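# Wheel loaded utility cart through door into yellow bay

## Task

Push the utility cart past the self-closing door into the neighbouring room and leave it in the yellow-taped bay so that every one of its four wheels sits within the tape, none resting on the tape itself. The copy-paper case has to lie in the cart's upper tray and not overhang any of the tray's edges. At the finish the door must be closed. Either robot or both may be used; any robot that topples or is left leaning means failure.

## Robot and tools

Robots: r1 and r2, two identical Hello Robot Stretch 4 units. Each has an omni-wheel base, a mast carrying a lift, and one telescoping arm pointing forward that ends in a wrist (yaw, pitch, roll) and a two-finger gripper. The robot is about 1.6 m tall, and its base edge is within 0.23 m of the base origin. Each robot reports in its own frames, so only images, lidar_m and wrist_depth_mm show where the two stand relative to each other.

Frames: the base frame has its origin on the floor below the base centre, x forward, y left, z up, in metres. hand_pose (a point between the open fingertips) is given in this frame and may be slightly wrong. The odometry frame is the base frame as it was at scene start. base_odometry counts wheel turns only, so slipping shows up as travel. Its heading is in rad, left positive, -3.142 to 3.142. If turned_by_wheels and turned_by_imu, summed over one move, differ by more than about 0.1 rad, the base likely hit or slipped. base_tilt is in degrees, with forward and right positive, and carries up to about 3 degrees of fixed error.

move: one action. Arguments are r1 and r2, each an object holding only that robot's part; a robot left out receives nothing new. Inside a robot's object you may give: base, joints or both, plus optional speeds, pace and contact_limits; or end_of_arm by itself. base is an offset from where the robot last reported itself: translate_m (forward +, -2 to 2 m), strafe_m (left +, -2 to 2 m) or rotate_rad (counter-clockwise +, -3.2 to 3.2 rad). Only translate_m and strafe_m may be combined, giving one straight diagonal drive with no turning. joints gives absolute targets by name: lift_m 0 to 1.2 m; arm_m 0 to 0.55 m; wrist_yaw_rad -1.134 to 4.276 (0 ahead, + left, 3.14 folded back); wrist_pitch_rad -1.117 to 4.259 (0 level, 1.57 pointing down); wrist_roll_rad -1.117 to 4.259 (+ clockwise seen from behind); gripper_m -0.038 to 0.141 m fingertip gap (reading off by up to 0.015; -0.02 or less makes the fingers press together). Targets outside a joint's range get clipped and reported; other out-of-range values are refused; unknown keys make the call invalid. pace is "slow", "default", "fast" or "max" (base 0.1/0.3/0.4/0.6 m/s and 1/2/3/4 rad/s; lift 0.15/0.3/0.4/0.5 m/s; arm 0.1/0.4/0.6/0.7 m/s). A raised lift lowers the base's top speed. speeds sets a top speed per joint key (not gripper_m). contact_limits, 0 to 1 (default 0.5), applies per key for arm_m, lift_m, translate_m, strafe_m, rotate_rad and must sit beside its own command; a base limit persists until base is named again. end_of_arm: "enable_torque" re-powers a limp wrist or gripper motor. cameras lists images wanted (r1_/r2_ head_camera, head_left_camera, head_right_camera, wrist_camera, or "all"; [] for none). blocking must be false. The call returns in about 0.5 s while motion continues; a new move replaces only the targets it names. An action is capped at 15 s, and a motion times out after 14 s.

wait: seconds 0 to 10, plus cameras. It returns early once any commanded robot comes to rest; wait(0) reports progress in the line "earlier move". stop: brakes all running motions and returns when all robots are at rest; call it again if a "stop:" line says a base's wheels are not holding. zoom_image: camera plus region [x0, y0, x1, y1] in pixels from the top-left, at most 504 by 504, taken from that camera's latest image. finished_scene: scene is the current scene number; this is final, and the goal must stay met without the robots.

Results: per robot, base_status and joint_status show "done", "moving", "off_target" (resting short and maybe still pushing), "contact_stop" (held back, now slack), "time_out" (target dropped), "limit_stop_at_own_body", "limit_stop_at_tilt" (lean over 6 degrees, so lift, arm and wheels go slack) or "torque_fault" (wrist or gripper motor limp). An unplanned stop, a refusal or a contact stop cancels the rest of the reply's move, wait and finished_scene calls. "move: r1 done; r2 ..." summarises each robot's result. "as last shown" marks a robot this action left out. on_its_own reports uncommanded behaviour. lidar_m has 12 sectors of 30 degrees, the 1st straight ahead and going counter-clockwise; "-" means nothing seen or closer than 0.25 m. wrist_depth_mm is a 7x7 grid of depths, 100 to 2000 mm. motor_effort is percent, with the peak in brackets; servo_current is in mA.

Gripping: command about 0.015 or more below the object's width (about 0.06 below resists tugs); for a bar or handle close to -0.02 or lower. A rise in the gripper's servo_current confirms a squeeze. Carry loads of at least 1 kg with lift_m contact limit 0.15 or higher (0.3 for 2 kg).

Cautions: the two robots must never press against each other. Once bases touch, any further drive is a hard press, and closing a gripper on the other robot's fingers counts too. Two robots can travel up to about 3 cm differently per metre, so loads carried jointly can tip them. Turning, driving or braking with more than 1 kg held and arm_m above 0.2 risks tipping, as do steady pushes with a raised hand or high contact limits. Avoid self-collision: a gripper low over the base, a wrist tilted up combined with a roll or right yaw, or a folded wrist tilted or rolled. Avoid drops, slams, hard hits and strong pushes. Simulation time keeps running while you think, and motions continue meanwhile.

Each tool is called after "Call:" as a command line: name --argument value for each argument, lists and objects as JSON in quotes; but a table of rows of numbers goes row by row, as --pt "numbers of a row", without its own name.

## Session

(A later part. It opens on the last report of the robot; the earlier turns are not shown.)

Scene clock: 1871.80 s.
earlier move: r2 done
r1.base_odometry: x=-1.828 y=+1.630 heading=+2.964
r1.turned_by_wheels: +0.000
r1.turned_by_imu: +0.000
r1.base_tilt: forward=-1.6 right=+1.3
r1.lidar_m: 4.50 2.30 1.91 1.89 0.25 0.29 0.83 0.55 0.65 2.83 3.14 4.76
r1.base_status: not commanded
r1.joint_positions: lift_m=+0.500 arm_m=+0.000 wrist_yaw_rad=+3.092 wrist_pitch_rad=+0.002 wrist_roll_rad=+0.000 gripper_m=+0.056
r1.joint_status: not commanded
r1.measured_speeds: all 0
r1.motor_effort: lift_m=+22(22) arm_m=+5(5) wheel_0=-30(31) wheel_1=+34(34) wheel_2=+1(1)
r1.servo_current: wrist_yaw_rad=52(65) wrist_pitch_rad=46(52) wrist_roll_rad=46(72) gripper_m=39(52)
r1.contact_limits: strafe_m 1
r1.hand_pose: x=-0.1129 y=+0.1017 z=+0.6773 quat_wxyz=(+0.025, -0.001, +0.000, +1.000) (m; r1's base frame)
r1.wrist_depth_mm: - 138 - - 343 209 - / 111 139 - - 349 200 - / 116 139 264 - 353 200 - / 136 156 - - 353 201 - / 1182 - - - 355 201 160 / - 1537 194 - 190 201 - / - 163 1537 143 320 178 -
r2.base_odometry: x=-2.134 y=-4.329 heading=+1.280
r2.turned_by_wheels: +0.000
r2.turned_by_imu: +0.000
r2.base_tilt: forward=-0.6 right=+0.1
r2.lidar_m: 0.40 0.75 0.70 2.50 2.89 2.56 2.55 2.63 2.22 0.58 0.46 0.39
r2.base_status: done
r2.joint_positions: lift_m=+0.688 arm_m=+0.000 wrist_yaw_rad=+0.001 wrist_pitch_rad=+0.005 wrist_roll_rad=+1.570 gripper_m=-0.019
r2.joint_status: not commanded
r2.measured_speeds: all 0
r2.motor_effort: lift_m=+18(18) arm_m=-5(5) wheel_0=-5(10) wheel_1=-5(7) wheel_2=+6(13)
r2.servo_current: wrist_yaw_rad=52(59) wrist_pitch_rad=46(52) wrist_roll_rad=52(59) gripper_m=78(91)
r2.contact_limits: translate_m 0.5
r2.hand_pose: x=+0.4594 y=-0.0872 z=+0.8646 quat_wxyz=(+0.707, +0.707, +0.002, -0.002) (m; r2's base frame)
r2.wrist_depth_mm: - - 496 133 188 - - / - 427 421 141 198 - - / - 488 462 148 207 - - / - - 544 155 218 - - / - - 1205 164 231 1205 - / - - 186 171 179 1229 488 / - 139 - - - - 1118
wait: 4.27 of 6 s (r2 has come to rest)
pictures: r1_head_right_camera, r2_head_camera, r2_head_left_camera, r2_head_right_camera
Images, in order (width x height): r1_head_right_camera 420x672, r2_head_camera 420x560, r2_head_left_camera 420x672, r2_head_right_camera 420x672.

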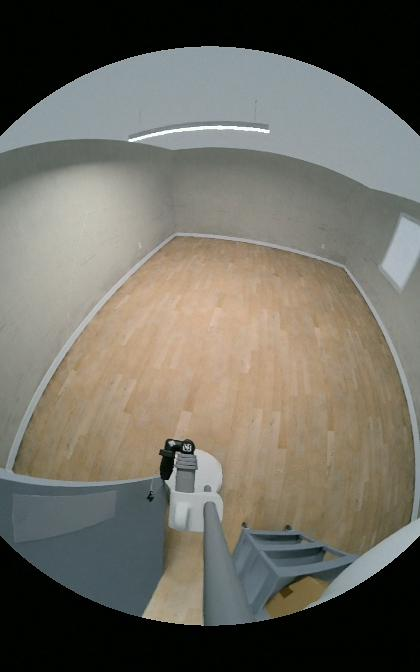

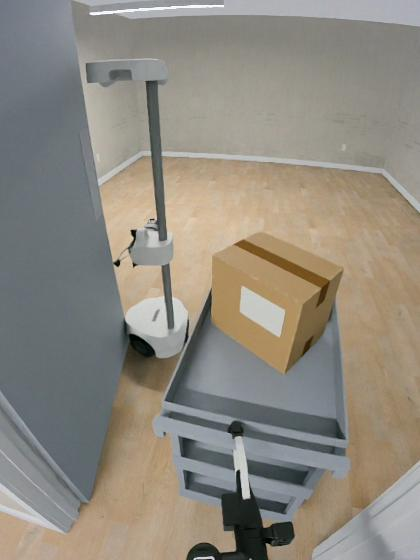

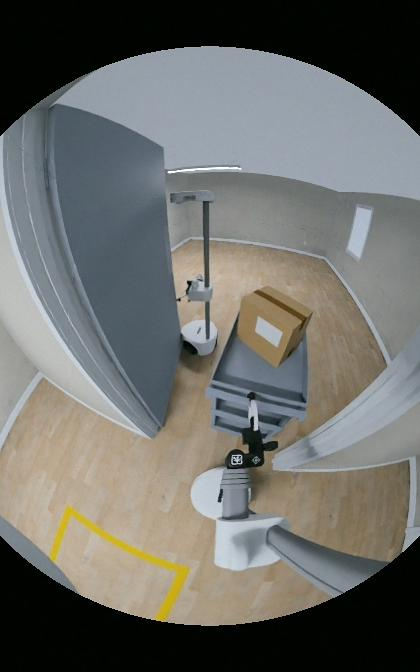

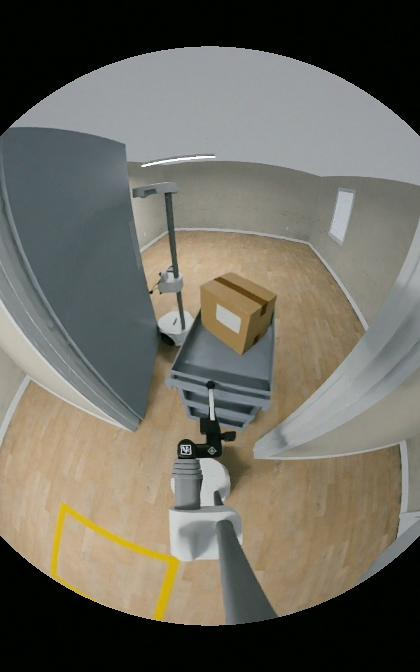

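Call:
move --r2 '{"base":{"translate_m":-0.175,"strafe_m":0.13},"pace":"slow","contact_limits":{"translate_m":0.5}}' --blocking false --cameras '[]'

Call:
wait --seconds 6 --cameras '["r2_head_camera","r2_head_left_camera","r2_head_right_camera"]'

Scene clock: 1887.10 s.
move: r2 moving
r1: as last shown
r1.lidar_m: 4.48 2.32 1.91 1.90 0.25 0.27 0.79 0.56 0.66 2.81 3.15 4.76
r1.servo_current: wrist_yaw_rad=52(59) wrist_pitch_rad=46(52) wrist_roll_rad=46(59) gripper_m=39(46)
r1.contact_limits: strafe_m 1
r1.wrist_depth_mm: - 138 - - 343 210 - / 111 138 - - 347 199 - / 115 139 264 - 351 200 - / 136 156 - - 353 202 - / 1138 - - - 353 202 160 / - 1618 194 - 191 201 - / 1205 164 1464 143 322 178 -
r2.base_odometry: x=-2.145 y=-4.338 heading=+1.281
r2.turned_by_wheels: +0.000
r2.turned_by_imu: +0.001
r2.base_tilt: forward=-0.7 right=+0.1
r2.lidar_m: 0.42 0.74 0.70 2.50 2.88 2.53 2.55 2.60 2.24 0.60 0.45 0.40
r2.base_status: translate_m moving; strafe_m moving
r2.joint_positions: lift_m=+0.688 arm_m=+0.000 wrist_yaw_rad=+0.001 wrist_pitch_rad=+0.005 wrist_roll_rad=+1.570 gripper_m=-0.019
r2.joint_status: not commanded
r2.measured_speeds: translate_m=-0.043 strafe_m=+0.031 rotate_rad=-0.002 lift_m=+0.000 arm_m=+0.000 wrist_yaw_rad=-0.005 wrist_pitch_rad=+0.000 wrist_roll_rad=+0.000
r2.motor_effort: lift_m=+18(18) arm_m=-4(5) wheel_0=-11(12) wheel_1=+4(5) wheel_2=+8(11)
r2.servo_current: wrist_yaw_rad=52(52) wrist_pitch_rad=46(52) wrist_roll_rad=39(59) gripper_m=85(91)
r2.contact_limits: translate_m 0.5
r2.hand_pose: x=+0.4594 y=-0.0872 z=+0.8646 quat_wxyz=(+0.707, +0.707, +0.002, -0.002) (m; r2's base frame)
r2.wrist_depth_mm: - - 504 134 189 - - / - 427 424 142 199 - - / - 492 462 149 208 - - / - - 544 156 219 - - / - - 1229 165 230 1308 - / - - 186 172 179 1205 488 / - 139 1255 - - - 1118
pictures: none
No camera images: "cameras" was empty.

Scene clock: 1889.97 s.
earlier move: r2 done
r1.base_odometry: x=-1.828 y=+1.630 heading=+2.964
r1.turned_by_wheels: +0.000
r1.turned_by_imu: +0.000
r1.base_tilt: forward=-1.6 right=+1.3
r1.lidar_m: 4.48 2.34 1.91 1.87 0.25 0.28 0.79 0.72 1.92 2.83 3.16 4.73
r1.base_status: not commanded
r1.joint_positions: lift_m=+0.500 arm_m=+0.000 wrist_yaw_rad=+3.092 wrist_pitch_rad=+0.002 wrist_roll_rad=+0.000 gripper_m=+0.056
r1.joint_status: not commanded
r1.measured_speeds: all 0
r1.motor_effort: lift_m=+22(22) arm_m=+5(5) wheel_0=-30(31) wheel_1=+34(34) wheel_2=+1(1)
r1.servo_current: wrist_yaw_rad=52(72) wrist_pitch_rad=33(52) wrist_roll_rad=52(65) gripper_m=46(46)
r1.contact_limits: strafe_m 1
r1.hand_pose: x=-0.1129 y=+0.1017 z=+0.6773 quat_wxyz=(+0.025, -0.001, +0.000, +1.000) (m; r1's base frame)
r1.wrist_depth_mm: - 138 - - 345 209 - / 112 138 - - 351 199 - / 116 139 264 - 349 200 - / 136 156 - - 351 200 - / - - - - 355 201 160 / - - 192 - 191 202 - / - 151 1464 143 320 178 -
r2.base_odometry: x=-2.309 y=-4.460 heading=+1.280
r2.turned_by_wheels: +0.000
r2.turned_by_imu: -0.001
r2.base_tilt: forward=-0.7 right=+0.0
r2.lidar_m: 0.43 0.72 0.86 2.44 2.80 2.36 2.36 2.67 2.32 1.00 0.40 0.37
r2.base_status: done
r2.joint_positions: lift_m=+0.688 arm_m=+0.000 wrist_yaw_rad=-0.004 wrist_pitch_rad=+0.005 wrist_roll_rad=+1.570 gripper_m=-0.019
r2.joint_status: not commanded
r2.measured_speeds: all 0
r2.motor_effort: lift_m=+18(18) arm_m=-5(5) wheel_0=-7(14) wheel_1=+3(6) wheel_2=+3(11)
r2.servo_current: wrist_yaw_rad=46(59) wrist_pitch_rad=46(52) wrist_roll_rad=46(65) gripper_m=85(91)
r2.contact_limits: translate_m 0.5
r2.hand_pose: x=+0.4590 y=-0.0885 z=+0.8646 quat_wxyz=(+0.707, +0.707, +0.001, -0.003) (m; r2's base frame)
r2.wrist_depth_mm: - 375 379 109 165 - - / - 433 418 120 175 - - / - - 508 128 192 - - / - - - 141 208 - - / - - - 154 229 1308 508 / - - 185 167 180 1366 1118 / - - - - 276 - -
wait: 2.87 of 6 s (r2 has come to rest)
pictures: r2_head_camera, r2_head_left_camera, r2_head_right_camera
Images, in order (width x height): r2_head_camera 420x560, r2_head_left_camera 420x672, r2_head_right_camera 420x672.

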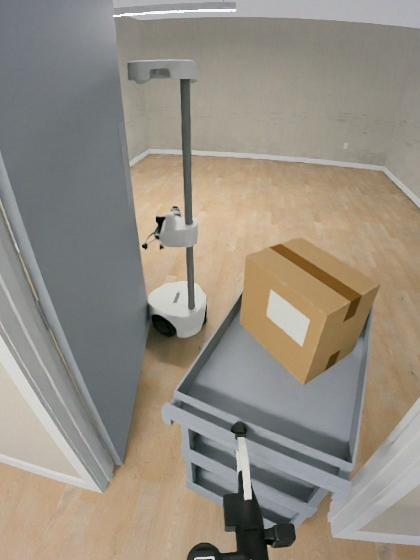

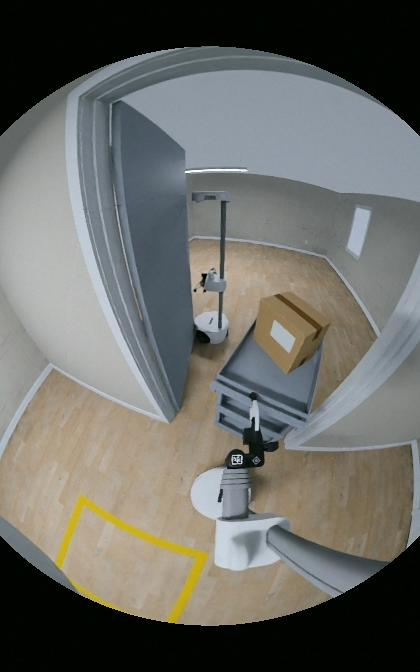

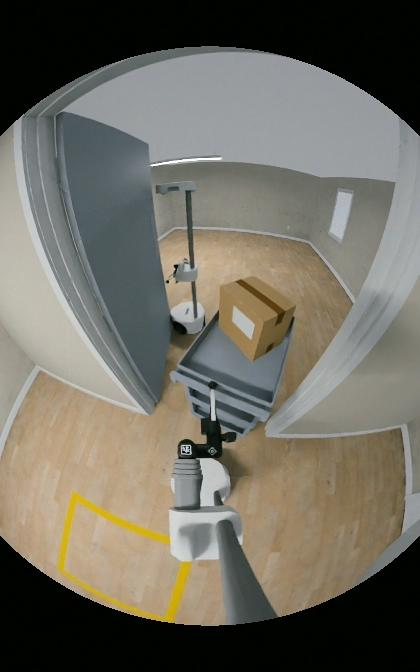

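Call:
move --r2 '{"base":{"translate_m":-0.28,"strafe_m":0.115},"pace":"slow","contact_limits":{"translate_m":0.5}}' --blocking false --cameras '[]'

Call:
wait --seconds 6 --cameras '["r2_head_camera","r2_head_left_camera","r2_head_right_camera"]'

Scene clock: 1912.40 s.
move: r2 moving
r1: as last shown
r1.lidar_m: 4.49 2.31 1.92 1.89 0.25 0.30 0.79 0.72 1.88 2.82 3.17 4.75
r1.servo_current: wrist_yaw_rad=59(65) wrist_pitch_rad=46(46) wrist_roll_rad=39(52) gripper_m=46(46)
r1.contact_limits: strafe_m 1
r1.wrist_depth_mm: - 138 - - 343 209 - / 112 138 - - 351 199 - / 116 139 264 - 349 200 - / 136 156 - - 351 201 - / - - - - 355 202 160 / - - 191 - 191 202 - / - 151 1397 143 320 177 -
r2.base_odometry: x=-2.317 y=-4.470 heading=+1.280
r2.turned_by_wheels: -0.001
r2.turned_by_imu: +0.000
r2.base_tilt: forward=-0.7 right=+0.0
r2.lidar_m: 0.44 0.74 0.93 2.43 2.78 2.36 2.33 2.67 2.31 1.02 0.40 0.38
r2.base_status: translate_m moving; strafe_m moving
r2.joint_positions: lift_m=+0.688 arm_m=+0.000 wrist_yaw_rad=-0.004 wrist_pitch_rad=+0.005 wrist_roll_rad=+1.570 gripper_m=-0.019
r2.joint_status: not commanded
r2.measured_speeds: translate_m=-0.048 strafe_m=+0.020 rotate_rad=+0.001 lift_m=+0.000 arm_m=+0.000 wrist_yaw_rad=+0.000 wrist_pitch_rad=+0.000 wrist_roll_rad=+0.000
r2.motor_effort: lift_m=+18(18) arm_m=-5(5) wheel_0=-12(14) wheel_1=-8(8) wheel_2=+9(9)
r2.servo_current: wrist_yaw_rad=39(52) wrist_pitch_rad=39(46) wrist_roll_rad=46(52) gripper_m=78(85)
r2.contact_limits: translate_m 0.5
r2.hand_pose: x=+0.4590 y=-0.0885 z=+0.8646 quat_wxyz=(+0.707, +0.707, +0.001, -0.003) (m; r2's base frame)
r2.wrist_depth_mm: - 375 379 107 164 - - / - 430 418 119 176 - - / - - 508 127 191 - - / - - - 140 208 - - / - - - 153 228 1366 504 / - - 186 170 181 1397 462 / - - - - - - -
pictures: none
No camera images: "cameras" was empty.

Scene clock: 1916.13 s.
earlier move: r2 done
r1.base_odometry: x=-1.828 y=+1.630 heading=+2.964
r1.turned_by_wheels: +0.000
r1.turned_by_imu: +0.000
r1.base_tilt: forward=-1.6 right=+1.3
r1.lidar_m: 4.49 2.33 1.90 1.91 0.25 0.28 0.81 1.02 1.91 2.82 3.17 4.75
r1.base_status: not commanded
r1.joint_positions: lift_m=+0.500 arm_m=+0.000 wrist_yaw_rad=+3.092 wrist_pitch_rad=+0.002 wrist_roll_rad=+0.000 gripper_m=+0.056
r1.joint_status: not commanded
r1.measured_speeds: all 0
r1.motor_effort: lift_m=+22(22) arm_m=+5(5) wheel_0=-30(31) wheel_1=+34(34) wheel_2=+1(1)
r1.servo_current: wrist_yaw_rad=52(65) wrist_pitch_rad=46(52) wrist_roll_rad=59(65) gripper_m=46(52)
r1.contact_limits: strafe_m 1
r1.hand_pose: x=-0.1129 y=+0.1017 z=+0.6773 quat_wxyz=(+0.025, -0.001, +0.000, +1.000) (m; r1's base frame)
r1.wrist_depth_mm: - 138 - - 345 209 - / 111 139 - - 349 200 - / 116 139 254 - 353 200 - / 136 156 - - 351 200 - / - - - - 355 200 161 / - - 193 - 191 201 - / - 151 1430 143 320 178 -
r2.base_odometry: x=-2.499 y=-4.695 heading=+1.280
r2.turned_by_wheels: +0.000
r2.turned_by_imu: +0.001
r2.base_tilt: forward=-0.7 right=+0.1
r2.lidar_m: 0.47 0.90 1.46 2.38 2.46 2.07 2.06 2.35 2.36 1.66 0.34 0.31
r2.base_status: done
r2.joint_positions: lift_m=+0.688 arm_m=+0.000 wrist_yaw_rad=-0.001 wrist_pitch_rad=+0.005 wrist_roll_rad=+1.570 gripper_m=-0.019
r2.joint_status: not commanded
r2.measured_speeds: all 0
r2.motor_effort: lift_m=+18(18) arm_m=-4(5) wheel_0=-4(15) wheel_1=-6(9) wheel_2=+5(11)
r2.servo_current: wrist_yaw_rad=39(72) wrist_pitch_rad=46(52) wrist_roll_rad=52(65) gripper_m=85(91)
r2.contact_limits: translate_m 0.5
r2.hand_pose: x=+0.4592 y=-0.0878 z=+0.8646 quat_wxyz=(+0.707, +0.707, +0.001, -0.002) (m; r2's base frame)
r2.wrist_depth_mm: - 362 366 - 140 - - / - 500 452 - - - - / - - 603 - 174 - - / - - - 115 200 1499 - / - - - 132 224 1576 484 / - - 181 156 179 - 1118 / - - - - 338 - 349
wait: 3.73 of 6 s (r2 has come to rest)
pictures: r2_head_camera, r2_head_left_camera, r2_head_right_camera
Images, in order (width x height): r2_head_camera 420x560, r2_head_left_camera 420x672, r2_head_right_camera 420x672.

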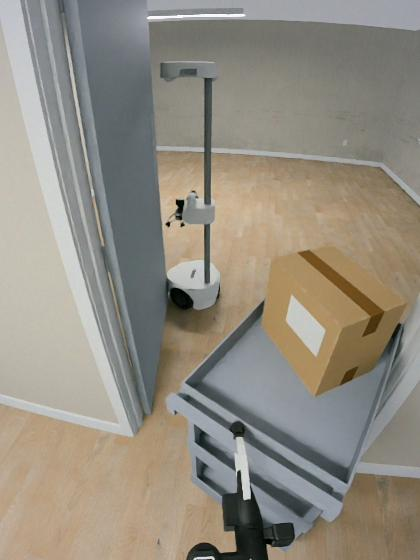

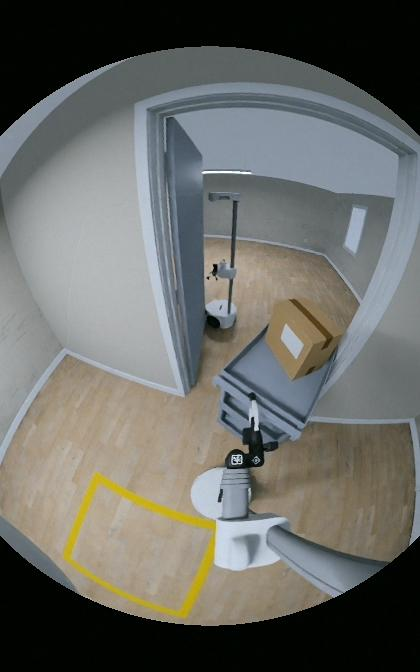

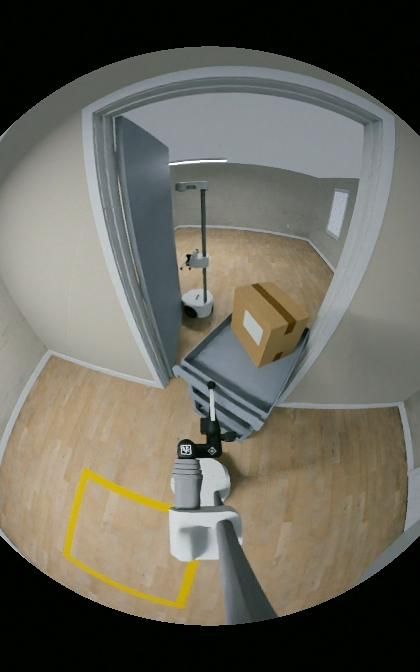

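Call:
move --r2 '{"base":{"translate_m":-0.2,"strafe_m":0.02},"pace":"slow","contact_limits":{"translate_m":0.4}}' --blocking false --cameras '[]'

Call:
wait --seconds 6 --cameras '["r2_head_camera","r2_head_left_camera","r2_head_right_camera"]'

Scene clock: 1931.63 s.
move: r2 moving
r1: as last shown
r1.lidar_m: 4.50 2.34 1.89 1.89 0.25 0.26 0.77 1.02 1.93 2.83 3.17 4.75
r1.motor_effort: lift_m=+22(22) arm_m=+5(5) wheel_0=-31(31) wheel_1=+34(34) wheel_2=+1(1)
r1.servo_current: wrist_yaw_rad=52(65) wrist_pitch_rad=33(46) wrist_roll_rad=59(65) gripper_m=39(46)
r1.contact_limits: strafe_m 1
r1.wrist_depth_mm: - 138 - - 343 208 - / 111 138 - - 345 199 - / 115 139 255 - 349 200 - / 136 156 - - 353 201 - / - - - - 355 202 160 / 1336 - 194 - 191 201 - / - 151 1430 143 320 178 -
r2.base_odometry: x=-2.504 y=-4.706 heading=+1.280
r2.turned_by_wheels: +0.000
r2.turned_by_imu: +0.000
r2.base_tilt: forward=-0.7 right=+0.1
r2.lidar_m: 0.45 0.92 1.45 2.37 2.44 2.03 2.04 2.28 2.34 1.69 0.36 0.34
r2.base_status: translate_m moving; strafe_m moving
r2.joint_positions: lift_m=+0.688 arm_m=+0.000 wrist_yaw_rad=-0.001 wrist_pitch_rad=+0.005 wrist_roll_rad=+1.570 gripper_m=-0.019
r2.joint_status: not commanded
r2.measured_speeds: translate_m=-0.050 strafe_m=+0.005 rotate_rad=-0.002 lift_m=+0.000 arm_m=+0.000 wrist_yaw_rad=+0.000 wrist_pitch_rad=+0.000 wrist_roll_rad=+0.000
r2.motor_effort: lift_m=+18(18) arm_m=-5(5) wheel_0=-13(13) wheel_1=-6(9) wheel_2=+10(12)
r2.servo_current: wrist_yaw_rad=46(52) wrist_pitch_rad=46(52) wrist_roll_rad=59(59) gripper_m=78(85)
r2.contact_limits: translate_m 0.4
r2.hand_pose: x=+0.4592 y=-0.0878 z=+0.8646 quat_wxyz=(+0.707, +0.707, +0.001, -0.002) (m; r2's base frame)
r2.wrist_depth_mm: - 362 366 - 140 - - / - 500 455 - - - - / - - 603 102 174 - - / - - - 115 200 1499 - / - - - 133 224 1537 480 / - - 180 156 179 - 436 / - - - - 338 - 349
pictures: none
No camera images: "cameras" was empty.

Scene clock: 1934.43 s.
earlier move: r2 done
r1.base_odometry: x=-1.828 y=+1.630 heading=+2.964
r1.turned_by_wheels: +0.000
r1.turned_by_imu: +0.000
r1.base_tilt: forward=-1.6 right=+1.3
r1.lidar_m: 4.48 2.33 1.92 1.90 0.25 0.29 0.81 1.15 1.88 2.84 3.17 4.75
r1.base_status: not commanded
r1.joint_positions: lift_m=+0.500 arm_m=+0.000 wrist_yaw_rad=+3.092 wrist_pitch_rad=+0.002 wrist_roll_rad=+0.000 gripper_m=+0.056
r1.joint_status: not commanded
r1.measured_speeds: all 0
r1.motor_effort: lift_m=+22(22) arm_m=+5(5) wheel_0=-30(31) wheel_1=+34(34) wheel_2=+1(1)
r1.servo_current: wrist_yaw_rad=52(65) wrist_pitch_rad=39(52) wrist_roll_rad=46(65) gripper_m=33(52)
r1.contact_limits: strafe_m 1
r1.hand_pose: x=-0.1129 y=+0.1017 z=+0.6773 quat_wxyz=(+0.025, -0.001, +0.000, +1.000) (m; r1's base frame)
r1.wrist_depth_mm: - 138 - - 345 210 - / 111 138 - - 345 199 - / 115 139 264 - 351 200 - / 137 156 - - 355 200 - / 1281 - - - 353 202 160 / 1336 - 194 - 191 202 - / 1336 164 1499 143 320 178 -
r2.base_odometry: x=-2.576 y=-4.880 heading=+1.280
r2.turned_by_wheels: +0.001
r2.turned_by_imu: +0.001
r2.base_tilt: forward=-0.7 right=+0.1
r2.lidar_m: 0.44 1.09 1.82 2.40 2.21 1.87 1.84 2.09 2.33 2.10 0.36 0.35
r2.base_status: done
r2.joint_positions: lift_m=+0.688 arm_m=+0.000 wrist_yaw_rad=+0.001 wrist_pitch_rad=+0.005 wrist_roll_rad=+1.570 gripper_m=-0.019
r2.joint_status: not commanded
r2.measured_speeds: all 0
r2.motor_effort: lift_m=+18(18) arm_m=-5(5) wheel_0=-1(13) wheel_1=-4(9) wheel_2=+7(12)
r2.servo_current: wrist_yaw_rad=46(59) wrist_pitch_rad=52(52) wrist_roll_rad=52(59) gripper_m=85(91)
r2.contact_limits: translate_m 0.4
r2.hand_pose: x=+0.4595 y=-0.0870 z=+0.8646 quat_wxyz=(+0.707, +0.707, +0.002, -0.001) (m; r2's base frame)
r2.wrist_depth_mm: - 364 357 - 153 - - / - 439 430 105 166 - - / - - 535 113 182 - - / - - - 129 202 1576 - / - - - 145 224 1499 496 / - - 181 160 178 - 436 / - - - - 332 - 336
wait: 2.80 of 6 s (r2 has come to rest)
pictures: r2_head_camera, r2_head_left_camera, r2_head_right_camera
Images, in order (width x height): r2_head_camera 420x560, r2_head_left_camera 420x672, r2_head_right_camera 420x672.

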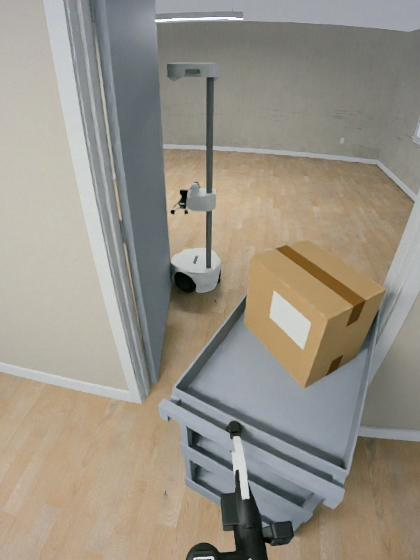

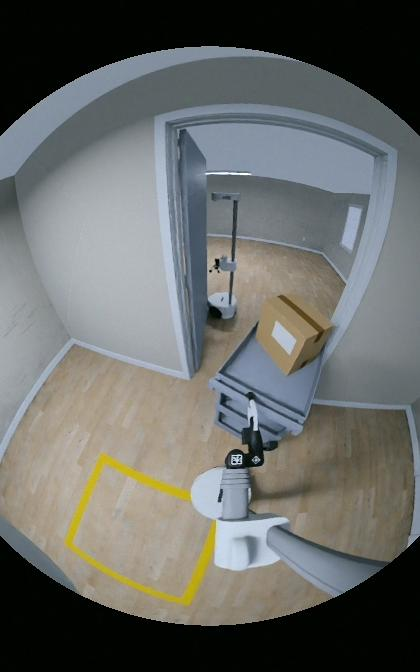

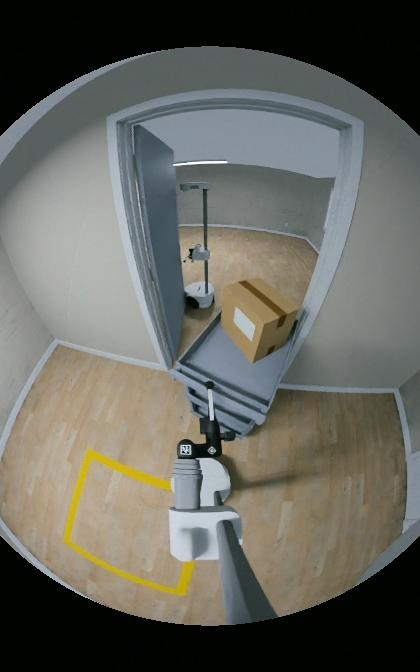

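Call:
move --blocking false --cameras '["r2_head_camera","r2_head_left_camera","r2_head_right_camera"]'

Scene clock: 1957.30 s.
r1.base_odometry: x=-1.828 y=+1.630 heading=+2.964
r1.turned_by_wheels: +0.000
r1.turned_by_imu: +0.000
r1.base_tilt: forward=-1.6 right=+1.3
r1.lidar_m: 4.50 2.31 1.91 1.90 0.25 0.29 0.78 1.17 1.91 2.84 3.17 4.72
r1.base_status: not commanded
r1.joint_positions: lift_m=+0.500 arm_m=+0.000 wrist_yaw_rad=+3.092 wrist_pitch_rad=+0.002 wrist_roll_rad=+0.000 gripper_m=+0.056
r1.joint_status: not commanded
r1.measured_speeds: all 0
r1.motor_effort: lift_m=+22(22) arm_m=+5(5) wheel_0=-30(31) wheel_1=+34(34) wheel_2=+1(1)
r1.servo_current: wrist_yaw_rad=65(65) wrist_pitch_rad=39(52) wrist_roll_rad=52(65) gripper_m=46(52)
r1.contact_limits: strafe_m 1
r1.hand_pose: x=-0.1129 y=+0.1017 z=+0.6773 quat_wxyz=(+0.025, -0.001, +0.000, +1.000) (m; r1's base frame)
r1.wrist_depth_mm: - 138 - - 343 209 - / 111 139 - - 349 200 - / 115 139 264 - 353 199 - / 137 156 - - 355 200 - / 1255 - - - 353 201 160 / 1308 - 194 - 191 202 - / 1336 163 1537 143 319 177 -
r2.base_odometry: x=-2.576 y=-4.880 heading=+1.280
r2.turned_by_wheels: +0.000
r2.turned_by_imu: +0.000
r2.base_tilt: forward=-0.7 right=+0.1
r2.lidar_m: 0.43 1.10 1.84 2.41 2.20 1.83 1.85 2.10 2.32 2.06 0.36 0.36
r2.base_status: done
r2.joint_positions: lift_m=+0.688 arm_m=+0.000 wrist_yaw_rad=+0.001 wrist_pitch_rad=+0.005 wrist_roll_rad=+1.570 gripper_m=-0.019
r2.joint_status: not commanded
r2.measured_speeds: all 0
r2.motor_effort: lift_m=+18(18) arm_m=-4(5) wheel_0=-1(13) wheel_1=-4(9) wheel_2=+7(12)
r2.servo_current: wrist_yaw_rad=52(59) wrist_pitch_rad=46(52) wrist_roll_rad=39(59) gripper_m=85(91)
r2.contact_limits: translate_m 0.4
r2.hand_pose: x=+0.4595 y=-0.0870 z=+0.8646 quat_wxyz=(+0.707, +0.707, +0.002, -0.001) (m; r2's base frame)
r2.wrist_depth_mm: - 362 359 - 153 - - / - 442 430 105 166 - - / - - 539 113 182 - - / - - - 129 202 1576 - / - - - 145 225 1464 496 / - - 181 161 178 - 436 / - - - - 332 - 338
pictures: r2_head_camera, r2_head_left_camera, r2_head_right_camera
Images, in order (width x height): r2_head_camera 420x560, r2_head_left_camera 420x672, r2_head_right_camera 420x672.

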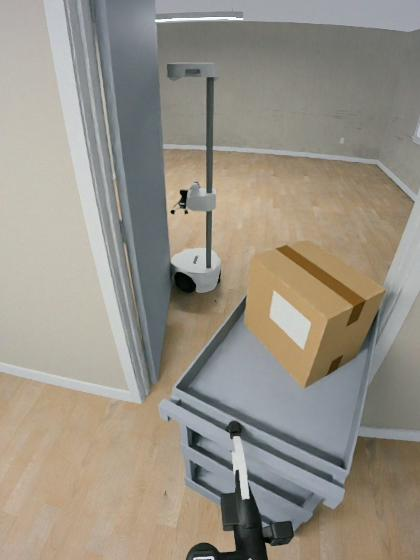

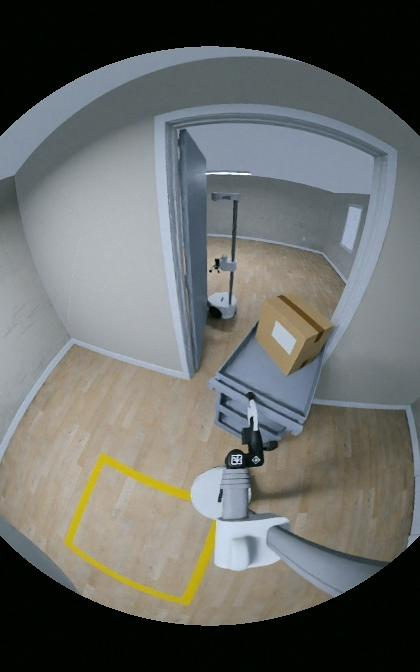

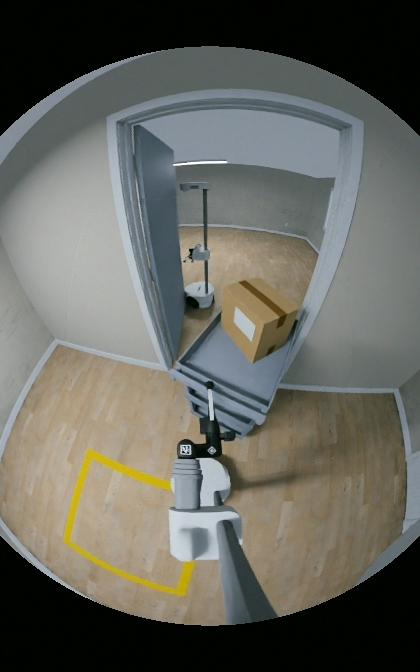

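Call:
move --blocking false --cameras '[]' --r2 '{"base":{"translate_m":-0.25,"strafe_m":0.037},"pace":"slow","contact_limits":{"translate_m":0.4}}'

Call:
wait --seconds 6 --cameras '["r2_head_camera","r2_head_left_camera","r2_head_right_camera"]'

Scene clock: 1964.33 s.
move: r2 moving
r1: as last shown
r1.lidar_m: 4.47 2.33 1.92 1.90 0.25 0.26 0.80 1.17 1.91 2.80 3.15 4.75
r1.servo_current: wrist_yaw_rad=52(59) wrist_pitch_rad=39(46) wrist_roll_rad=46(65) gripper_m=39(46)
r1.contact_limits: strafe_m 1
r1.wrist_depth_mm: - 138 - - 347 210 - / 111 139 - - 347 199 - / 115 140 263 - 351 200 - / 136 156 - - 353 201 - / 1281 - - - 353 201 160 / 1336 - 194 - 191 201 - / 1336 163 1537 143 319 178 -
r2.base_odometry: x=-2.581 y=-4.892 heading=+1.280
r2.turned_by_wheels: +0.000
r2.turned_by_imu: +0.001
r2.base_tilt: forward=-0.7 right=+0.0
r2.lidar_m: 0.45 1.11 1.84 2.40 2.20 1.85 1.83 2.11 2.31 2.11 0.39 0.35
r2.base_status: translate_m moving; strafe_m moving
r2.joint_positions: lift_m=+0.688 arm_m=+0.000 wrist_yaw_rad=+0.002 wrist_pitch_rad=+0.005 wrist_roll_rad=+1.570 gripper_m=-0.019
r2.joint_status: not commanded
r2.measured_speeds: translate_m=-0.049 strafe_m=+0.007 rotate_rad=+0.000 lift_m=+0.000 arm_m=+0.000 wrist_yaw_rad=+0.000 wrist_pitch_rad=+0.000 wrist_roll_rad=+0.000
r2.motor_effort: lift_m=+18(18) arm_m=-4(5) wheel_0=-7(7) wheel_1=-4(6) wheel_2=+12(13)
r2.servo_current: wrist_yaw_rad=39(52) wrist_pitch_rad=39(46) wrist_roll_rad=39(59) gripper_m=85(91)
r2.contact_limits: translate_m 0.4
r2.hand_pose: x=+0.4595 y=-0.0869 z=+0.8646 quat_wxyz=(+0.707, +0.707, +0.003, -0.001) (m; r2's base frame)
r2.wrist_depth_mm: - 362 355 - 153 - - / - 442 427 106 167 - - / - - 535 114 183 - - / - - - 129 202 1618 - / - - - 146 225 1464 504 / - - 181 162 178 - 436 / - - - - 332 - 338
pictures: none
No camera images: "cameras" was empty.

Scene clock: 1967.63 s.
earlier move: r2 done
r1.base_odometry: x=-1.828 y=+1.630 heading=+2.964
r1.turned_by_wheels: +0.000
r1.turned_by_imu: +0.000
r1.base_tilt: forward=-1.6 right=+1.3
r1.lidar_m: 4.48 2.36 1.92 1.89 0.25 0.27 0.81 1.44 1.91 2.83 3.15 4.76
r1.base_status: not commanded
r1.joint_positions: lift_m=+0.500 arm_m=+0.000 wrist_yaw_rad=+3.092 wrist_pitch_rad=+0.002 wrist_roll_rad=+0.000 gripper_m=+0.056
r1.joint_status: not commanded
r1.measured_speeds: all 0
r1.motor_effort: lift_m=+22(22) arm_m=+5(5) wheel_0=-31(31) wheel_1=+34(34) wheel_2=+1(1)
r1.servo_current: wrist_yaw_rad=46(78) wrist_pitch_rad=39(52) wrist_roll_rad=59(65) gripper_m=39(46)
r1.contact_limits: strafe_m 1
r1.hand_pose: x=-0.1129 y=+0.1017 z=+0.6773 quat_wxyz=(+0.025, -0.001, +0.000, +1.000) (m; r1's base frame)
r1.wrist_depth_mm: - 138 - - 345 209 - / 112 138 - - 349 199 - / 115 139 263 - 349 200 - / 136 156 - - 353 200 - / 1336 - - - 355 201 160 / - - 194 - 191 201 - / 1366 1499 1537 143 320 177 -
r2.base_odometry: x=-2.683 y=-5.109 heading=+1.280
r2.turned_by_wheels: +0.000
r2.turned_by_imu: +0.000
r2.base_tilt: forward=-0.6 right=+0.1
r2.lidar_m: 0.43 1.39 2.28 2.42 1.91 1.60 1.58 1.83 2.25 2.29 0.43 0.39
r2.base_status: done
r2.joint_positions: lift_m=+0.688 arm_m=+0.000 wrist_yaw_rad=+0.002 wrist_pitch_rad=+0.005 wrist_roll_rad=+1.570 gripper_m=-0.019
r2.joint_status: not commanded
r2.measured_speeds: all 0
r2.motor_effort: lift_m=+18(18) arm_m=-5(5) wheel_0=-4(10) wheel_1=-4(9) wheel_2=+5(13)
r2.servo_current: wrist_yaw_rad=59(65) wrist_pitch_rad=46(59) wrist_roll_rad=39(59) gripper_m=78(91)
r2.contact_limits: translate_m 0.4
r2.hand_pose: x=+0.4595 y=-0.0869 z=+0.8646 quat_wxyz=(+0.707, +0.707, +0.003, -0.001) (m; r2's base frame)
r2.wrist_depth_mm: - 410 410 118 172 - - / - 410 410 125 183 - - / - - 488 134 196 - - / - - 603 145 213 - - / - - - 155 228 1537 - / - - 182 168 179 - 466 / - - - - - - -
wait: 3.30 of 6 s (r2 has come to rest)
pictures: r2_head_camera, r2_head_left_camera, r2_head_right_camera
Images, in order (width x height): r2_head_camera 420x560, r2_head_left_camera 420x672, r2_head_right_camera 420x672.

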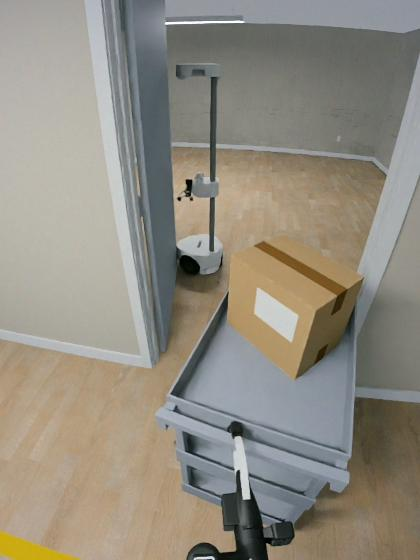

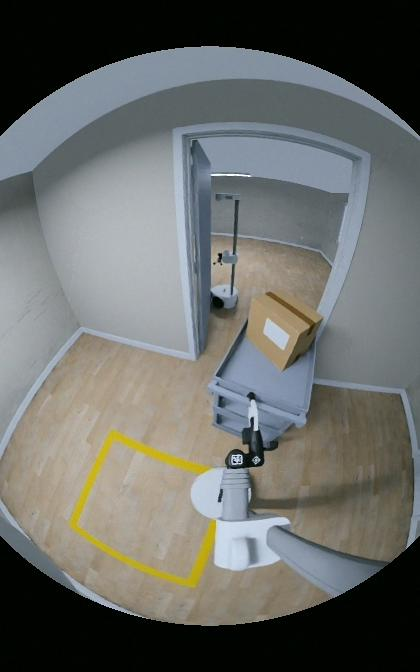

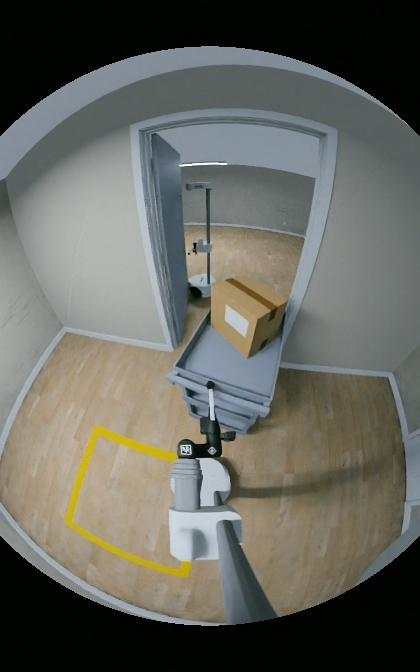

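Call:
move --blocking false --cameras '[]' --r2 '{"base":{"translate_m":-0.3,"strafe_m":0.045},"pace":"slow","contact_limits":{"translate_m":0.4}}'

Call:
wait --seconds 6 --cameras '["r2_head_camera","r2_head_left_camera","r2_head_right_camera"]'

Scene clock: 1971.67 s.
move: r2 moving
r1: as last shown
r1.lidar_m: 4.49 2.35 1.93 1.89 0.25 0.26 0.81 1.42 1.92 2.83 3.14 4.74
r1.motor_effort: lift_m=+22(22) arm_m=+5(5) wheel_0=-30(31) wheel_1=+34(34) wheel_2=+1(1)
r1.servo_current: wrist_yaw_rad=39(59) wrist_pitch_rad=39(46) wrist_roll_rad=33(72) gripper_m=46(46)
r1.contact_limits: strafe_m 1
r1.wrist_depth_mm: - 138 - - 343 209 - / 111 139 - - 347 198 - / 116 139 264 - 349 200 - / 137 156 - - 355 202 - / 1308 - - - 353 201 160 / - - 193 - 191 200 - / 1366 1537 1537 143 320 178 -
r2.base_odometry: x=-2.688 y=-5.120 heading=+1.280
r2.turned_by_wheels: +0.000
r2.turned_by_imu: +0.000
r2.base_tilt: forward=-0.6 right=+0.1
r2.lidar_m: 0.45 1.41 2.37 2.43 1.89 1.60 1.58 1.83 2.29 2.29 0.42 0.36
r2.base_status: translate_m moving; strafe_m moving
r2.joint_positions: lift_m=+0.688 arm_m=+0.000 wrist_yaw_rad=+0.002 wrist_pitch_rad=+0.005 wrist_roll_rad=+1.570 gripper_m=-0.019
r2.joint_status: not commanded
r2.measured_speeds: translate_m=-0.048 strafe_m=+0.008 rotate_rad=+0.000 lift_m=+0.000 arm_m=+0.000 wrist_yaw_rad=+0.000 wrist_pitch_rad=+0.000 wrist_roll_rad=+0.000
r2.motor_effort: lift_m=+18(18) arm_m=-5(5) wheel_0=-8(12) wheel_1=-6(6) wheel_2=+9(12)
r2.servo_current: wrist_yaw_rad=46(52) wrist_pitch_rad=46(52) wrist_roll_rad=59(59) gripper_m=78(85)
r2.contact_limits: translate_m 0.4
r2.hand_pose: x=+0.4595 y=-0.0869 z=+0.8646 quat_wxyz=(+0.707, +0.707, +0.003, -0.001) (m; r2's base frame)
r2.wrist_depth_mm: - 413 413 119 174 - - / - 421 410 126 185 - - / - - 484 135 197 - - / - - 597 146 213 - - / - - - 156 229 1618 - / - - 182 168 181 - 473 / - - - - - - -
pictures: none
No camera images: "cameras" was empty.

Scene clock: 1975.47 s.
earlier move: r2 done
r1.base_odometry: x=-1.828 y=+1.630 heading=+2.964
r1.turned_by_wheels: +0.000
r1.turned_by_imu: +0.000
r1.base_tilt: forward=-1.6 right=+1.3
r1.lidar_m: 4.48 2.30 1.91 1.89 0.25 0.28 0.79 1.43 1.87 2.82 3.17 4.76
r1.base_status: not commanded
r1.joint_positions: lift_m=+0.500 arm_m=+0.000 wrist_yaw_rad=+3.092 wrist_pitch_rad=+0.002 wrist_roll_rad=+0.000 gripper_m=+0.056
r1.joint_status: not commanded
r1.measured_speeds: all 0
r1.motor_effort: lift_m=+22(22) arm_m=+5(5) wheel_0=-30(31) wheel_1=+34(34) wheel_2=+1(1)
r1.servo_current: wrist_yaw_rad=46(72) wrist_pitch_rad=39(52) wrist_roll_rad=33(72) gripper_m=39(46)
r1.contact_limits: strafe_m 1
r1.hand_pose: x=-0.1129 y=+0.1017 z=+0.6773 quat_wxyz=(+0.025, -0.001, +0.000, +1.000) (m; r1's base frame)
r1.wrist_depth_mm: - 138 - - 343 209 - / 112 138 - - 349 200 - / 115 139 264 - 351 200 - / 136 156 - - 355 201 - / 1336 - - - 353 201 160 / - - 193 - 191 202 - / 1397 1499 1499 143 320 178 -
r2.base_odometry: x=-2.812 y=-5.383 heading=+1.280
r2.turned_by_wheels: +0.000
r2.turned_by_imu: +0.000
r2.base_tilt: forward=-0.7 right=+0.1
r2.lidar_m: 0.40 1.72 2.47 2.44 1.57 1.31 1.29 1.49 2.23 2.27 1.81 0.42
r2.base_status: done
r2.joint_positions: lift_m=+0.688 arm_m=+0.000 wrist_yaw_rad=+0.002 wrist_pitch_rad=+0.005 wrist_roll_rad=+1.570 gripper_m=-0.019
r2.joint_status: not commanded
r2.measured_speeds: all 0
r2.motor_effort: lift_m=+18(18) arm_m=-5(5) wheel_0=-5(13) wheel_1=-5(8) wheel_2=+5(12)
r2.servo_current: wrist_yaw_rad=39(65) wrist_pitch_rad=46(52) wrist_roll_rad=46(59) gripper_m=78(91)
r2.contact_limits: translate_m 0.4
r2.hand_pose: x=+0.4595 y=-0.0869 z=+0.8646 quat_wxyz=(+0.707, +0.707, +0.003, -0.001) (m; r2's base frame)
r2.wrist_depth_mm: - - 530 138 193 - - / - 449 427 145 202 768 - / - 484 459 151 211 - - / - - 535 158 220 - - / - - 615 166 229 - - / - - 181 172 179 - 500 / - - - - - - 1205
wait: 3.80 of 6 s (r2 has come to rest)
pictures: r2_head_camera, r2_head_left_camera, r2_head_right_camera
Images, in order (width x height): r2_head_camera 420x560, r2_head_left_camera 420x672, r2_head_right_camera 420x672.

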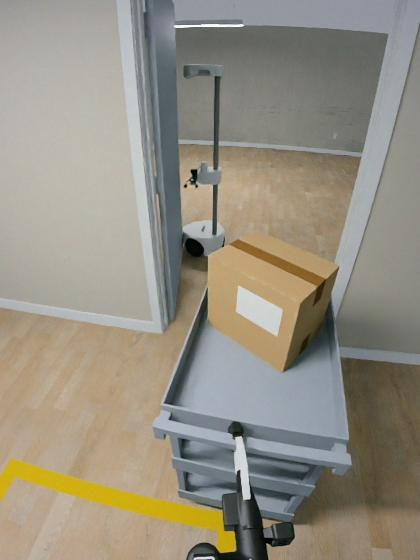

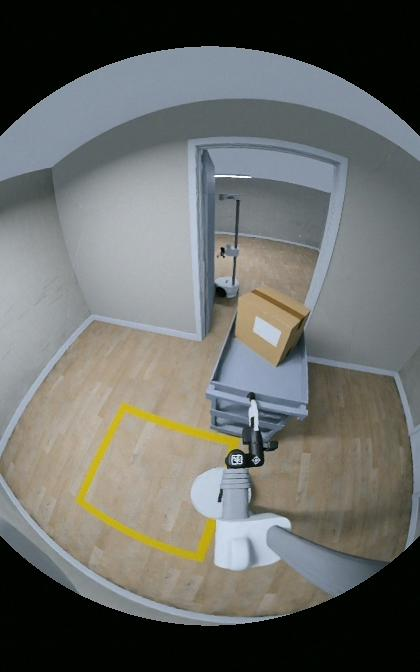

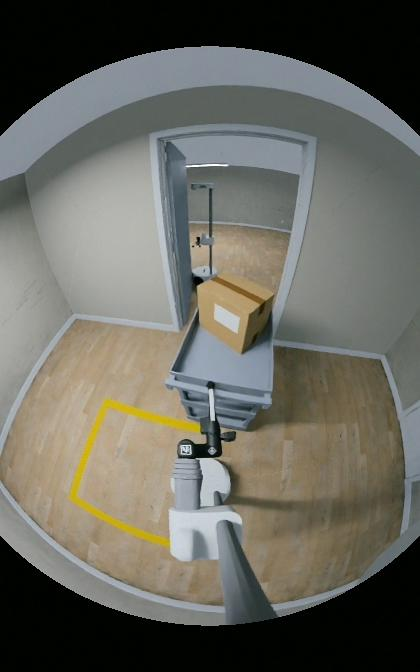

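Call:
move --blocking false --cameras '["r1_head_left_camera","r1_head_right_camera","r1_head_camera"]' --r1 '{"base":{"translate_m":0.7},"pace":"slow","contact_limits":{"translate_m":0.6}}'

Call:
wait --seconds 8 --cameras '["r1_head_left_camera","r2_head_camera","r2_head_left_camera"]'

Scene clock: 2006.10 s.
move: r1 contact_stop
r1.base_odometry: x=-1.827 y=+1.632 heading=+2.968
r1.turned_by_wheels: +0.004
r1.turned_by_imu: +0.004
r1.base_tilt: forward=-1.6 right=+1.2
r1.lidar_m: 4.46 2.31 1.92 1.88 0.25 0.28 0.81 1.44 1.88 2.83 3.15 4.74
r1.base_status: translate_m contact_stop
r1.joint_positions: lift_m=+0.500 arm_m=+0.000 wrist_yaw_rad=+3.092 wrist_pitch_rad=+0.002 wrist_roll_rad=+0.000 gripper_m=+0.056
r1.joint_status: not commanded
r1.measured_speeds: all 0
r1.on_its_own: the wheels are slack since a contact_stop
r1.motor_effort: lift_m=+22(22) arm_m=+5(5) wheel_0=-1(31) wheel_1=+1(33) wheel_2=+0(1)
r1.servo_current: wrist_yaw_rad=39(59) wrist_pitch_rad=46(46) wrist_roll_rad=46(59) gripper_m=39(46)
r1.contact_limits: translate_m 0.6
r1.hand_pose: x=-0.1129 y=+0.1017 z=+0.6773 quat_wxyz=(+0.025, -0.001, +0.000, +1.000) (m; r1's base frame)
r1.wrist_depth_mm: - 138 - - 343 209 - / 111 138 - - 351 199 - / 116 139 256 - 355 200 - / 136 156 - - 355 201 - / 1336 - - - 357 201 160 / 1366 - 194 - 191 202 - / 1397 1537 1537 143 320 177 -
r2: as last shown
r2.base_tilt: forward=-0.7 right=+0.0
r2.lidar_m: 0.39 1.74 2.45 2.46 1.59 1.30 1.30 1.49 2.24 2.25 1.79 0.41
r2.motor_effort: lift_m=+18(18) arm_m=-5(5) wheel_0=-6(6) wheel_1=-5(6) wheel_2=+6(6)
r2.servo_current: wrist_yaw_rad=52(59) wrist_pitch_rad=46(46) wrist_roll_rad=52(52) gripper_m=72(85)
r2.contact_limits: translate_m 0.4
r2.wrist_depth_mm: - - 530 138 193 - - / - 445 421 145 202 759 - / - 484 455 151 211 - - / - - 530 158 220 - - / - - 615 165 231 - - / - - 181 172 179 - 504 / - - - - - - 1160
pictures: r1_head_camera, r1_head_left_camera, r1_head_right_camera
Images, in order (width x height): r1_head_camera 420x560, r1_head_left_camera 420x672, r1_head_right_camera 420x672.

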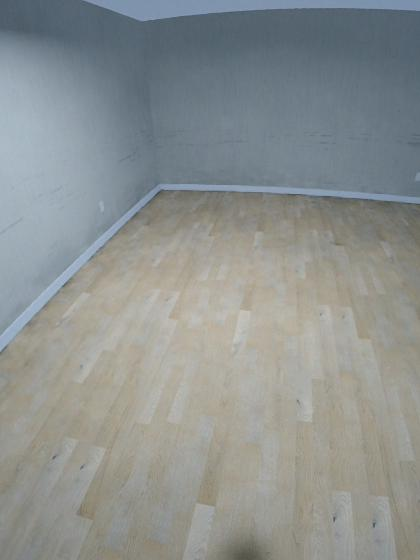

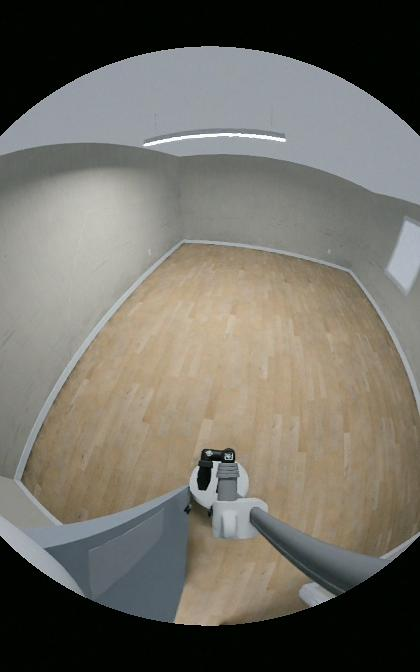

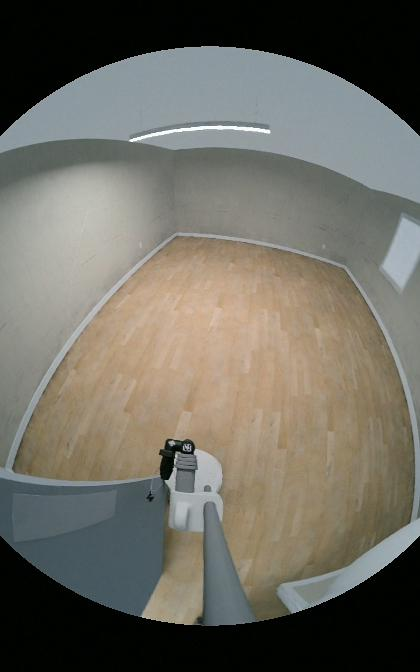

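not run: a stop that you did not command came earlier in this reply.

Call:
move --blocking false --cameras '[]' --r1 '{"base":{"translate_m":0.8,"strafe_m":-0.1},"pace":"slow","contact_limits":{"translate_m":0.8}}'

Call:
wait --seconds 4 --cameras '["r1_head_left_camera"]'

Call:
wait --seconds 6 --cameras '["r1_head_left_camera","r2_head_camera"]'

Scene clock: 2011.47 s.
earlier move: r1 contact_stop
move: r1 moving
r1.base_odometry: x=-1.839 y=+1.636 heading=+2.968
r1.turned_by_wheels: +0.000
r1.turned_by_imu: +0.000
r1.base_tilt: forward=-1.6 right=+1.3
r1.lidar_m: 4.45 2.30 1.91 1.87 0.25 0.27 0.84 1.45 1.94 2.83 3.16 4.73
r1.base_status: earlier translate_m contact_stop (by the wheels' count: +0.000 of +0.700); translate_m moving; strafe_m moving
r1.joint_positions: lift_m=+0.500 arm_m=+0.000 wrist_yaw_rad=+3.092 wrist_pitch_rad=+0.002 wrist_roll_rad=+0.000 gripper_m=+0.056
r1.joint_status: not commanded
r1.measured_speeds: translate_m=+0.048 strafe_m=-0.005 rotate_rad=-0.001 lift_m=+0.000 arm_m=+0.000 wrist_yaw_rad=+0.000 wrist_pitch_rad=+0.000 wrist_roll_rad=+0.000
r1.motor_effort: lift_m=+22(22) arm_m=+5(5) wheel_0=+2(4) wheel_1=+9(10) wheel_2=-5(6)
r1.servo_current: wrist_yaw_rad=46(65) wrist_pitch_rad=46(46) wrist_roll_rad=39(59) gripper_m=46(46)
r1.contact_limits: translate_m 0.8
r1.hand_pose: x=-0.1129 y=+0.1017 z=+0.6773 quat_wxyz=(+0.025, -0.001, +0.000, +1.000) (m; r1's base frame)
r1.wrist_depth_mm: - 138 - - 345 209 - / 112 139 - - 351 211 155 / 116 139 256 - 353 198 156 / 136 156 - - 355 200 - / 1397 - - - 357 200 156 / 1397 - 193 - 191 200 156 / 1499 1499 1537 143 322 176 -
r2: as last shown
r2.lidar_m: 0.42 1.71 2.46 2.42 1.55 1.30 1.30 1.51 2.25 2.26 1.76 0.41
r2.motor_effort: lift_m=+18(18) arm_m=-5(5) wheel_0=-6(6) wheel_1=-5(5) wheel_2=+6(6)
r2.servo_current: wrist_yaw_rad=59(59) wrist_pitch_rad=52(52) wrist_roll_rad=33(52) gripper_m=78(85)
r2.contact_limits: translate_m 0.4
r2.wrist_depth_mm: - - 530 138 193 - - / - 449 427 145 202 768 - / - 488 455 151 211 - - / - - 535 158 220 - - / - - 609 166 231 - - / - - 181 173 179 - 500 / - - - - - - 1182
pictures: none
No camera images: "cameras" was empty.

Scene clock: 2015.47 s.
earlier move: r1 moving
r1.base_odometry: x=-2.210 y=+1.750 heading=+2.968
r1.turned_by_wheels: +0.000
r1.turned_by_imu: +0.000
r1.base_tilt: forward=-1.5 right=+1.3
r1.lidar_m: 4.32 2.27 1.89 1.87 1.79 1.44 0.99 0.88 2.65 2.85 3.17 4.36
r1.base_status: translate_m moving; strafe_m moving
r1.joint_positions: lift_m=+0.500 arm_m=+0.000 wrist_yaw_rad=+3.092 wrist_pitch_rad=+0.002 wrist_roll_rad=+0.000 gripper_m=+0.056
r1.joint_status: not commanded
r1.measured_speeds: translate_m=+0.100 strafe_m=-0.013 rotate_rad=+0.001 lift_m=+0.000 arm_m=+0.000 wrist_yaw_rad=+0.000 wrist_pitch_rad=+0.000 wrist_roll_rad=+0.000
r1.motor_effort: lift_m=+22(22) arm_m=+5(5) wheel_0=+5(8) wheel_1=+2(11) wheel_2=-3(7)
r1.servo_current: wrist_yaw_rad=52(65) wrist_pitch_rad=46(52) wrist_roll_rad=59(65) gripper_m=46(46)
r1.contact_limits: translate_m 0.8
r1.hand_pose: x=-0.1129 y=+0.1017 z=+0.6773 quat_wxyz=(+0.025, -0.001, +0.000, +1.000) (m; r1's base frame)
r1.wrist_depth_mm: - 138 - - - - - / 112 138 - - - - - / 116 139 216 - - - - / 137 156 - - - - - / - - - - - - - / - - 190 - 187 - - / - 141 - 137 182 - -
r2.base_odometry: x=-2.812 y=-5.383 heading=+1.280
r2.turned_by_wheels: +0.000
r2.turned_by_imu: +0.001
r2.base_tilt: forward=-0.7 right=+0.1
r2.lidar_m: 0.43 1.72 2.46 2.43 1.55 1.31 1.30 1.50 2.27 2.25 1.81 0.41
r2.base_status: not commanded
r2.joint_positions: lift_m=+0.688 arm_m=+0.000 wrist_yaw_rad=+0.002 wrist_pitch_rad=+0.005 wrist_roll_rad=+1.570 gripper_m=-0.019
r2.joint_status: not commanded
r2.measured_speeds: all 0
r2.motor_effort: lift_m=+18(18) arm_m=-4(5) wheel_0=-6(6) wheel_1=-5(6) wheel_2=+6(6)
r2.servo_current: wrist_yaw_rad=46(59) wrist_pitch_rad=39(52) wrist_roll_rad=46(59) gripper_m=85(85)
r2.contact_limits: translate_m 0.4
r2.hand_pose: x=+0.4595 y=-0.0869 z=+0.8646 quat_wxyz=(+0.707, +0.707, +0.003, -0.001) (m; r2's base frame)
r2.wrist_depth_mm: - - 535 138 193 - - / - 445 427 145 202 768 - / - 459 462 151 210 - - / - 512 535 158 220 - - / 1537 - 615 166 232 - - / - - 181 172 179 - 500 / - - - - - - 1182
wait: 4.00 s; no rest
pictures: r1_head_left_camera
Images, in order (width x height): r1_head_left_camera 420x672.

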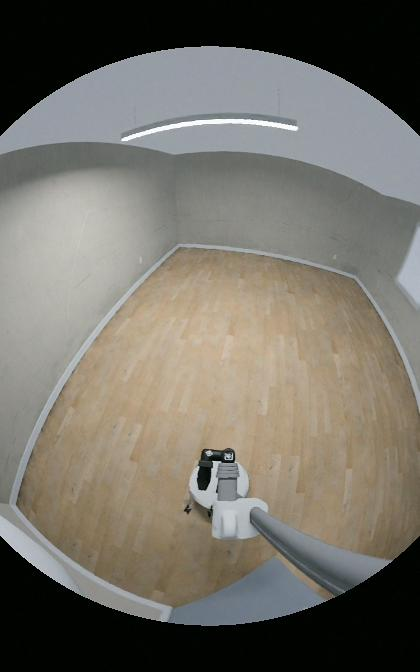

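Scene clock: 2020.30 s.
earlier move: r1 done
r1.base_odometry: x=-2.597 y=+1.869 heading=+2.968
r1.turned_by_wheels: +0.000
r1.turned_by_imu: -0.001
r1.base_tilt: forward=-1.6 right=+1.3
r1.lidar_m: 3.92 2.27 1.86 1.86 2.06 1.86 1.83 2.04 2.90 2.85 3.22 3.95
r1.base_status: done
r1.joint_positions: lift_m=+0.500 arm_m=+0.000 wrist_yaw_rad=+3.092 wrist_pitch_rad=+0.002 wrist_roll_rad=+0.000 gripper_m=+0.056
r1.joint_status: not commanded
r1.measured_speeds: all 0
r1.motor_effort: lift_m=+22(22) arm_m=+5(5) wheel_0=+2(8) wheel_1=+3(11) wheel_2=-3(7)
r1.servo_current: wrist_yaw_rad=39(65) wrist_pitch_rad=39(52) wrist_roll_rad=52(65) gripper_m=33(52)
r1.contact_limits: translate_m 0.8
r1.hand_pose: x=-0.1129 y=+0.1017 z=+0.6773 quat_wxyz=(+0.025, -0.001, +0.000, +1.000) (m; r1's base frame)
r1.wrist_depth_mm: - 138 - - - - - / 112 138 - - - - - / 116 139 256 - - - - / 137 156 - - - - - / - - - - - - - / - - 193 - 187 - - / 1661 1537 1499 153 1618 1499 1661
r2.base_odometry: x=-2.812 y=-5.383 heading=+1.280
r2.turned_by_wheels: +0.000
r2.turned_by_imu: +0.001
r2.base_tilt: forward=-0.7 right=+0.1
r2.lidar_m: 0.42 1.73 2.45 2.46 1.55 1.31 1.29 1.51 2.25 2.25 1.79 0.40
r2.base_status: not commanded
r2.joint_positions: lift_m=+0.688 arm_m=+0.000 wrist_yaw_rad=+0.002 wrist_pitch_rad=+0.005 wrist_roll_rad=+1.570 gripper_m=-0.019
r2.joint_status: not commanded
r2.measured_speeds: all 0
r2.motor_effort: lift_m=+18(18) arm_m=-5(5) wheel_0=-6(6) wheel_1=-5(6) wheel_2=+6(6)
r2.servo_current: wrist_yaw_rad=39(59) wrist_pitch_rad=46(52) wrist_roll_rad=39(65) gripper_m=78(91)
r2.contact_limits: translate_m 0.4
r2.hand_pose: x=+0.4595 y=-0.0869 z=+0.8646 quat_wxyz=(+0.707, +0.707, +0.003, -0.001) (m; r2's base frame)
r2.wrist_depth_mm: - 508 530 138 194 - - / - 430 424 145 202 768 - / - 455 459 151 210 - - / - 512 535 158 220 - - / - - 615 166 231 - - / - - 181 172 179 - 504 / - - - - - - 1182
wait: 4.83 of 6 s (r1 has come to rest)
pictures: r1_head_left_camera, r2_head_camera
Images, in order (width x height): r1_head_left_camera 420x672, r2_head_camera 420x560.

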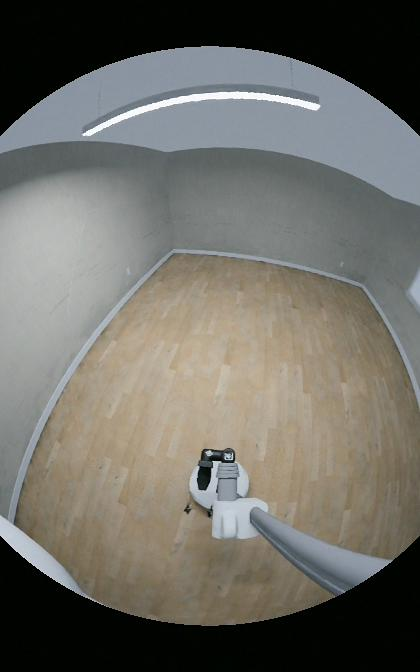

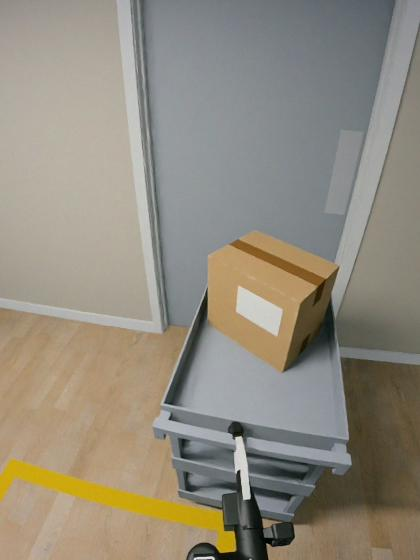

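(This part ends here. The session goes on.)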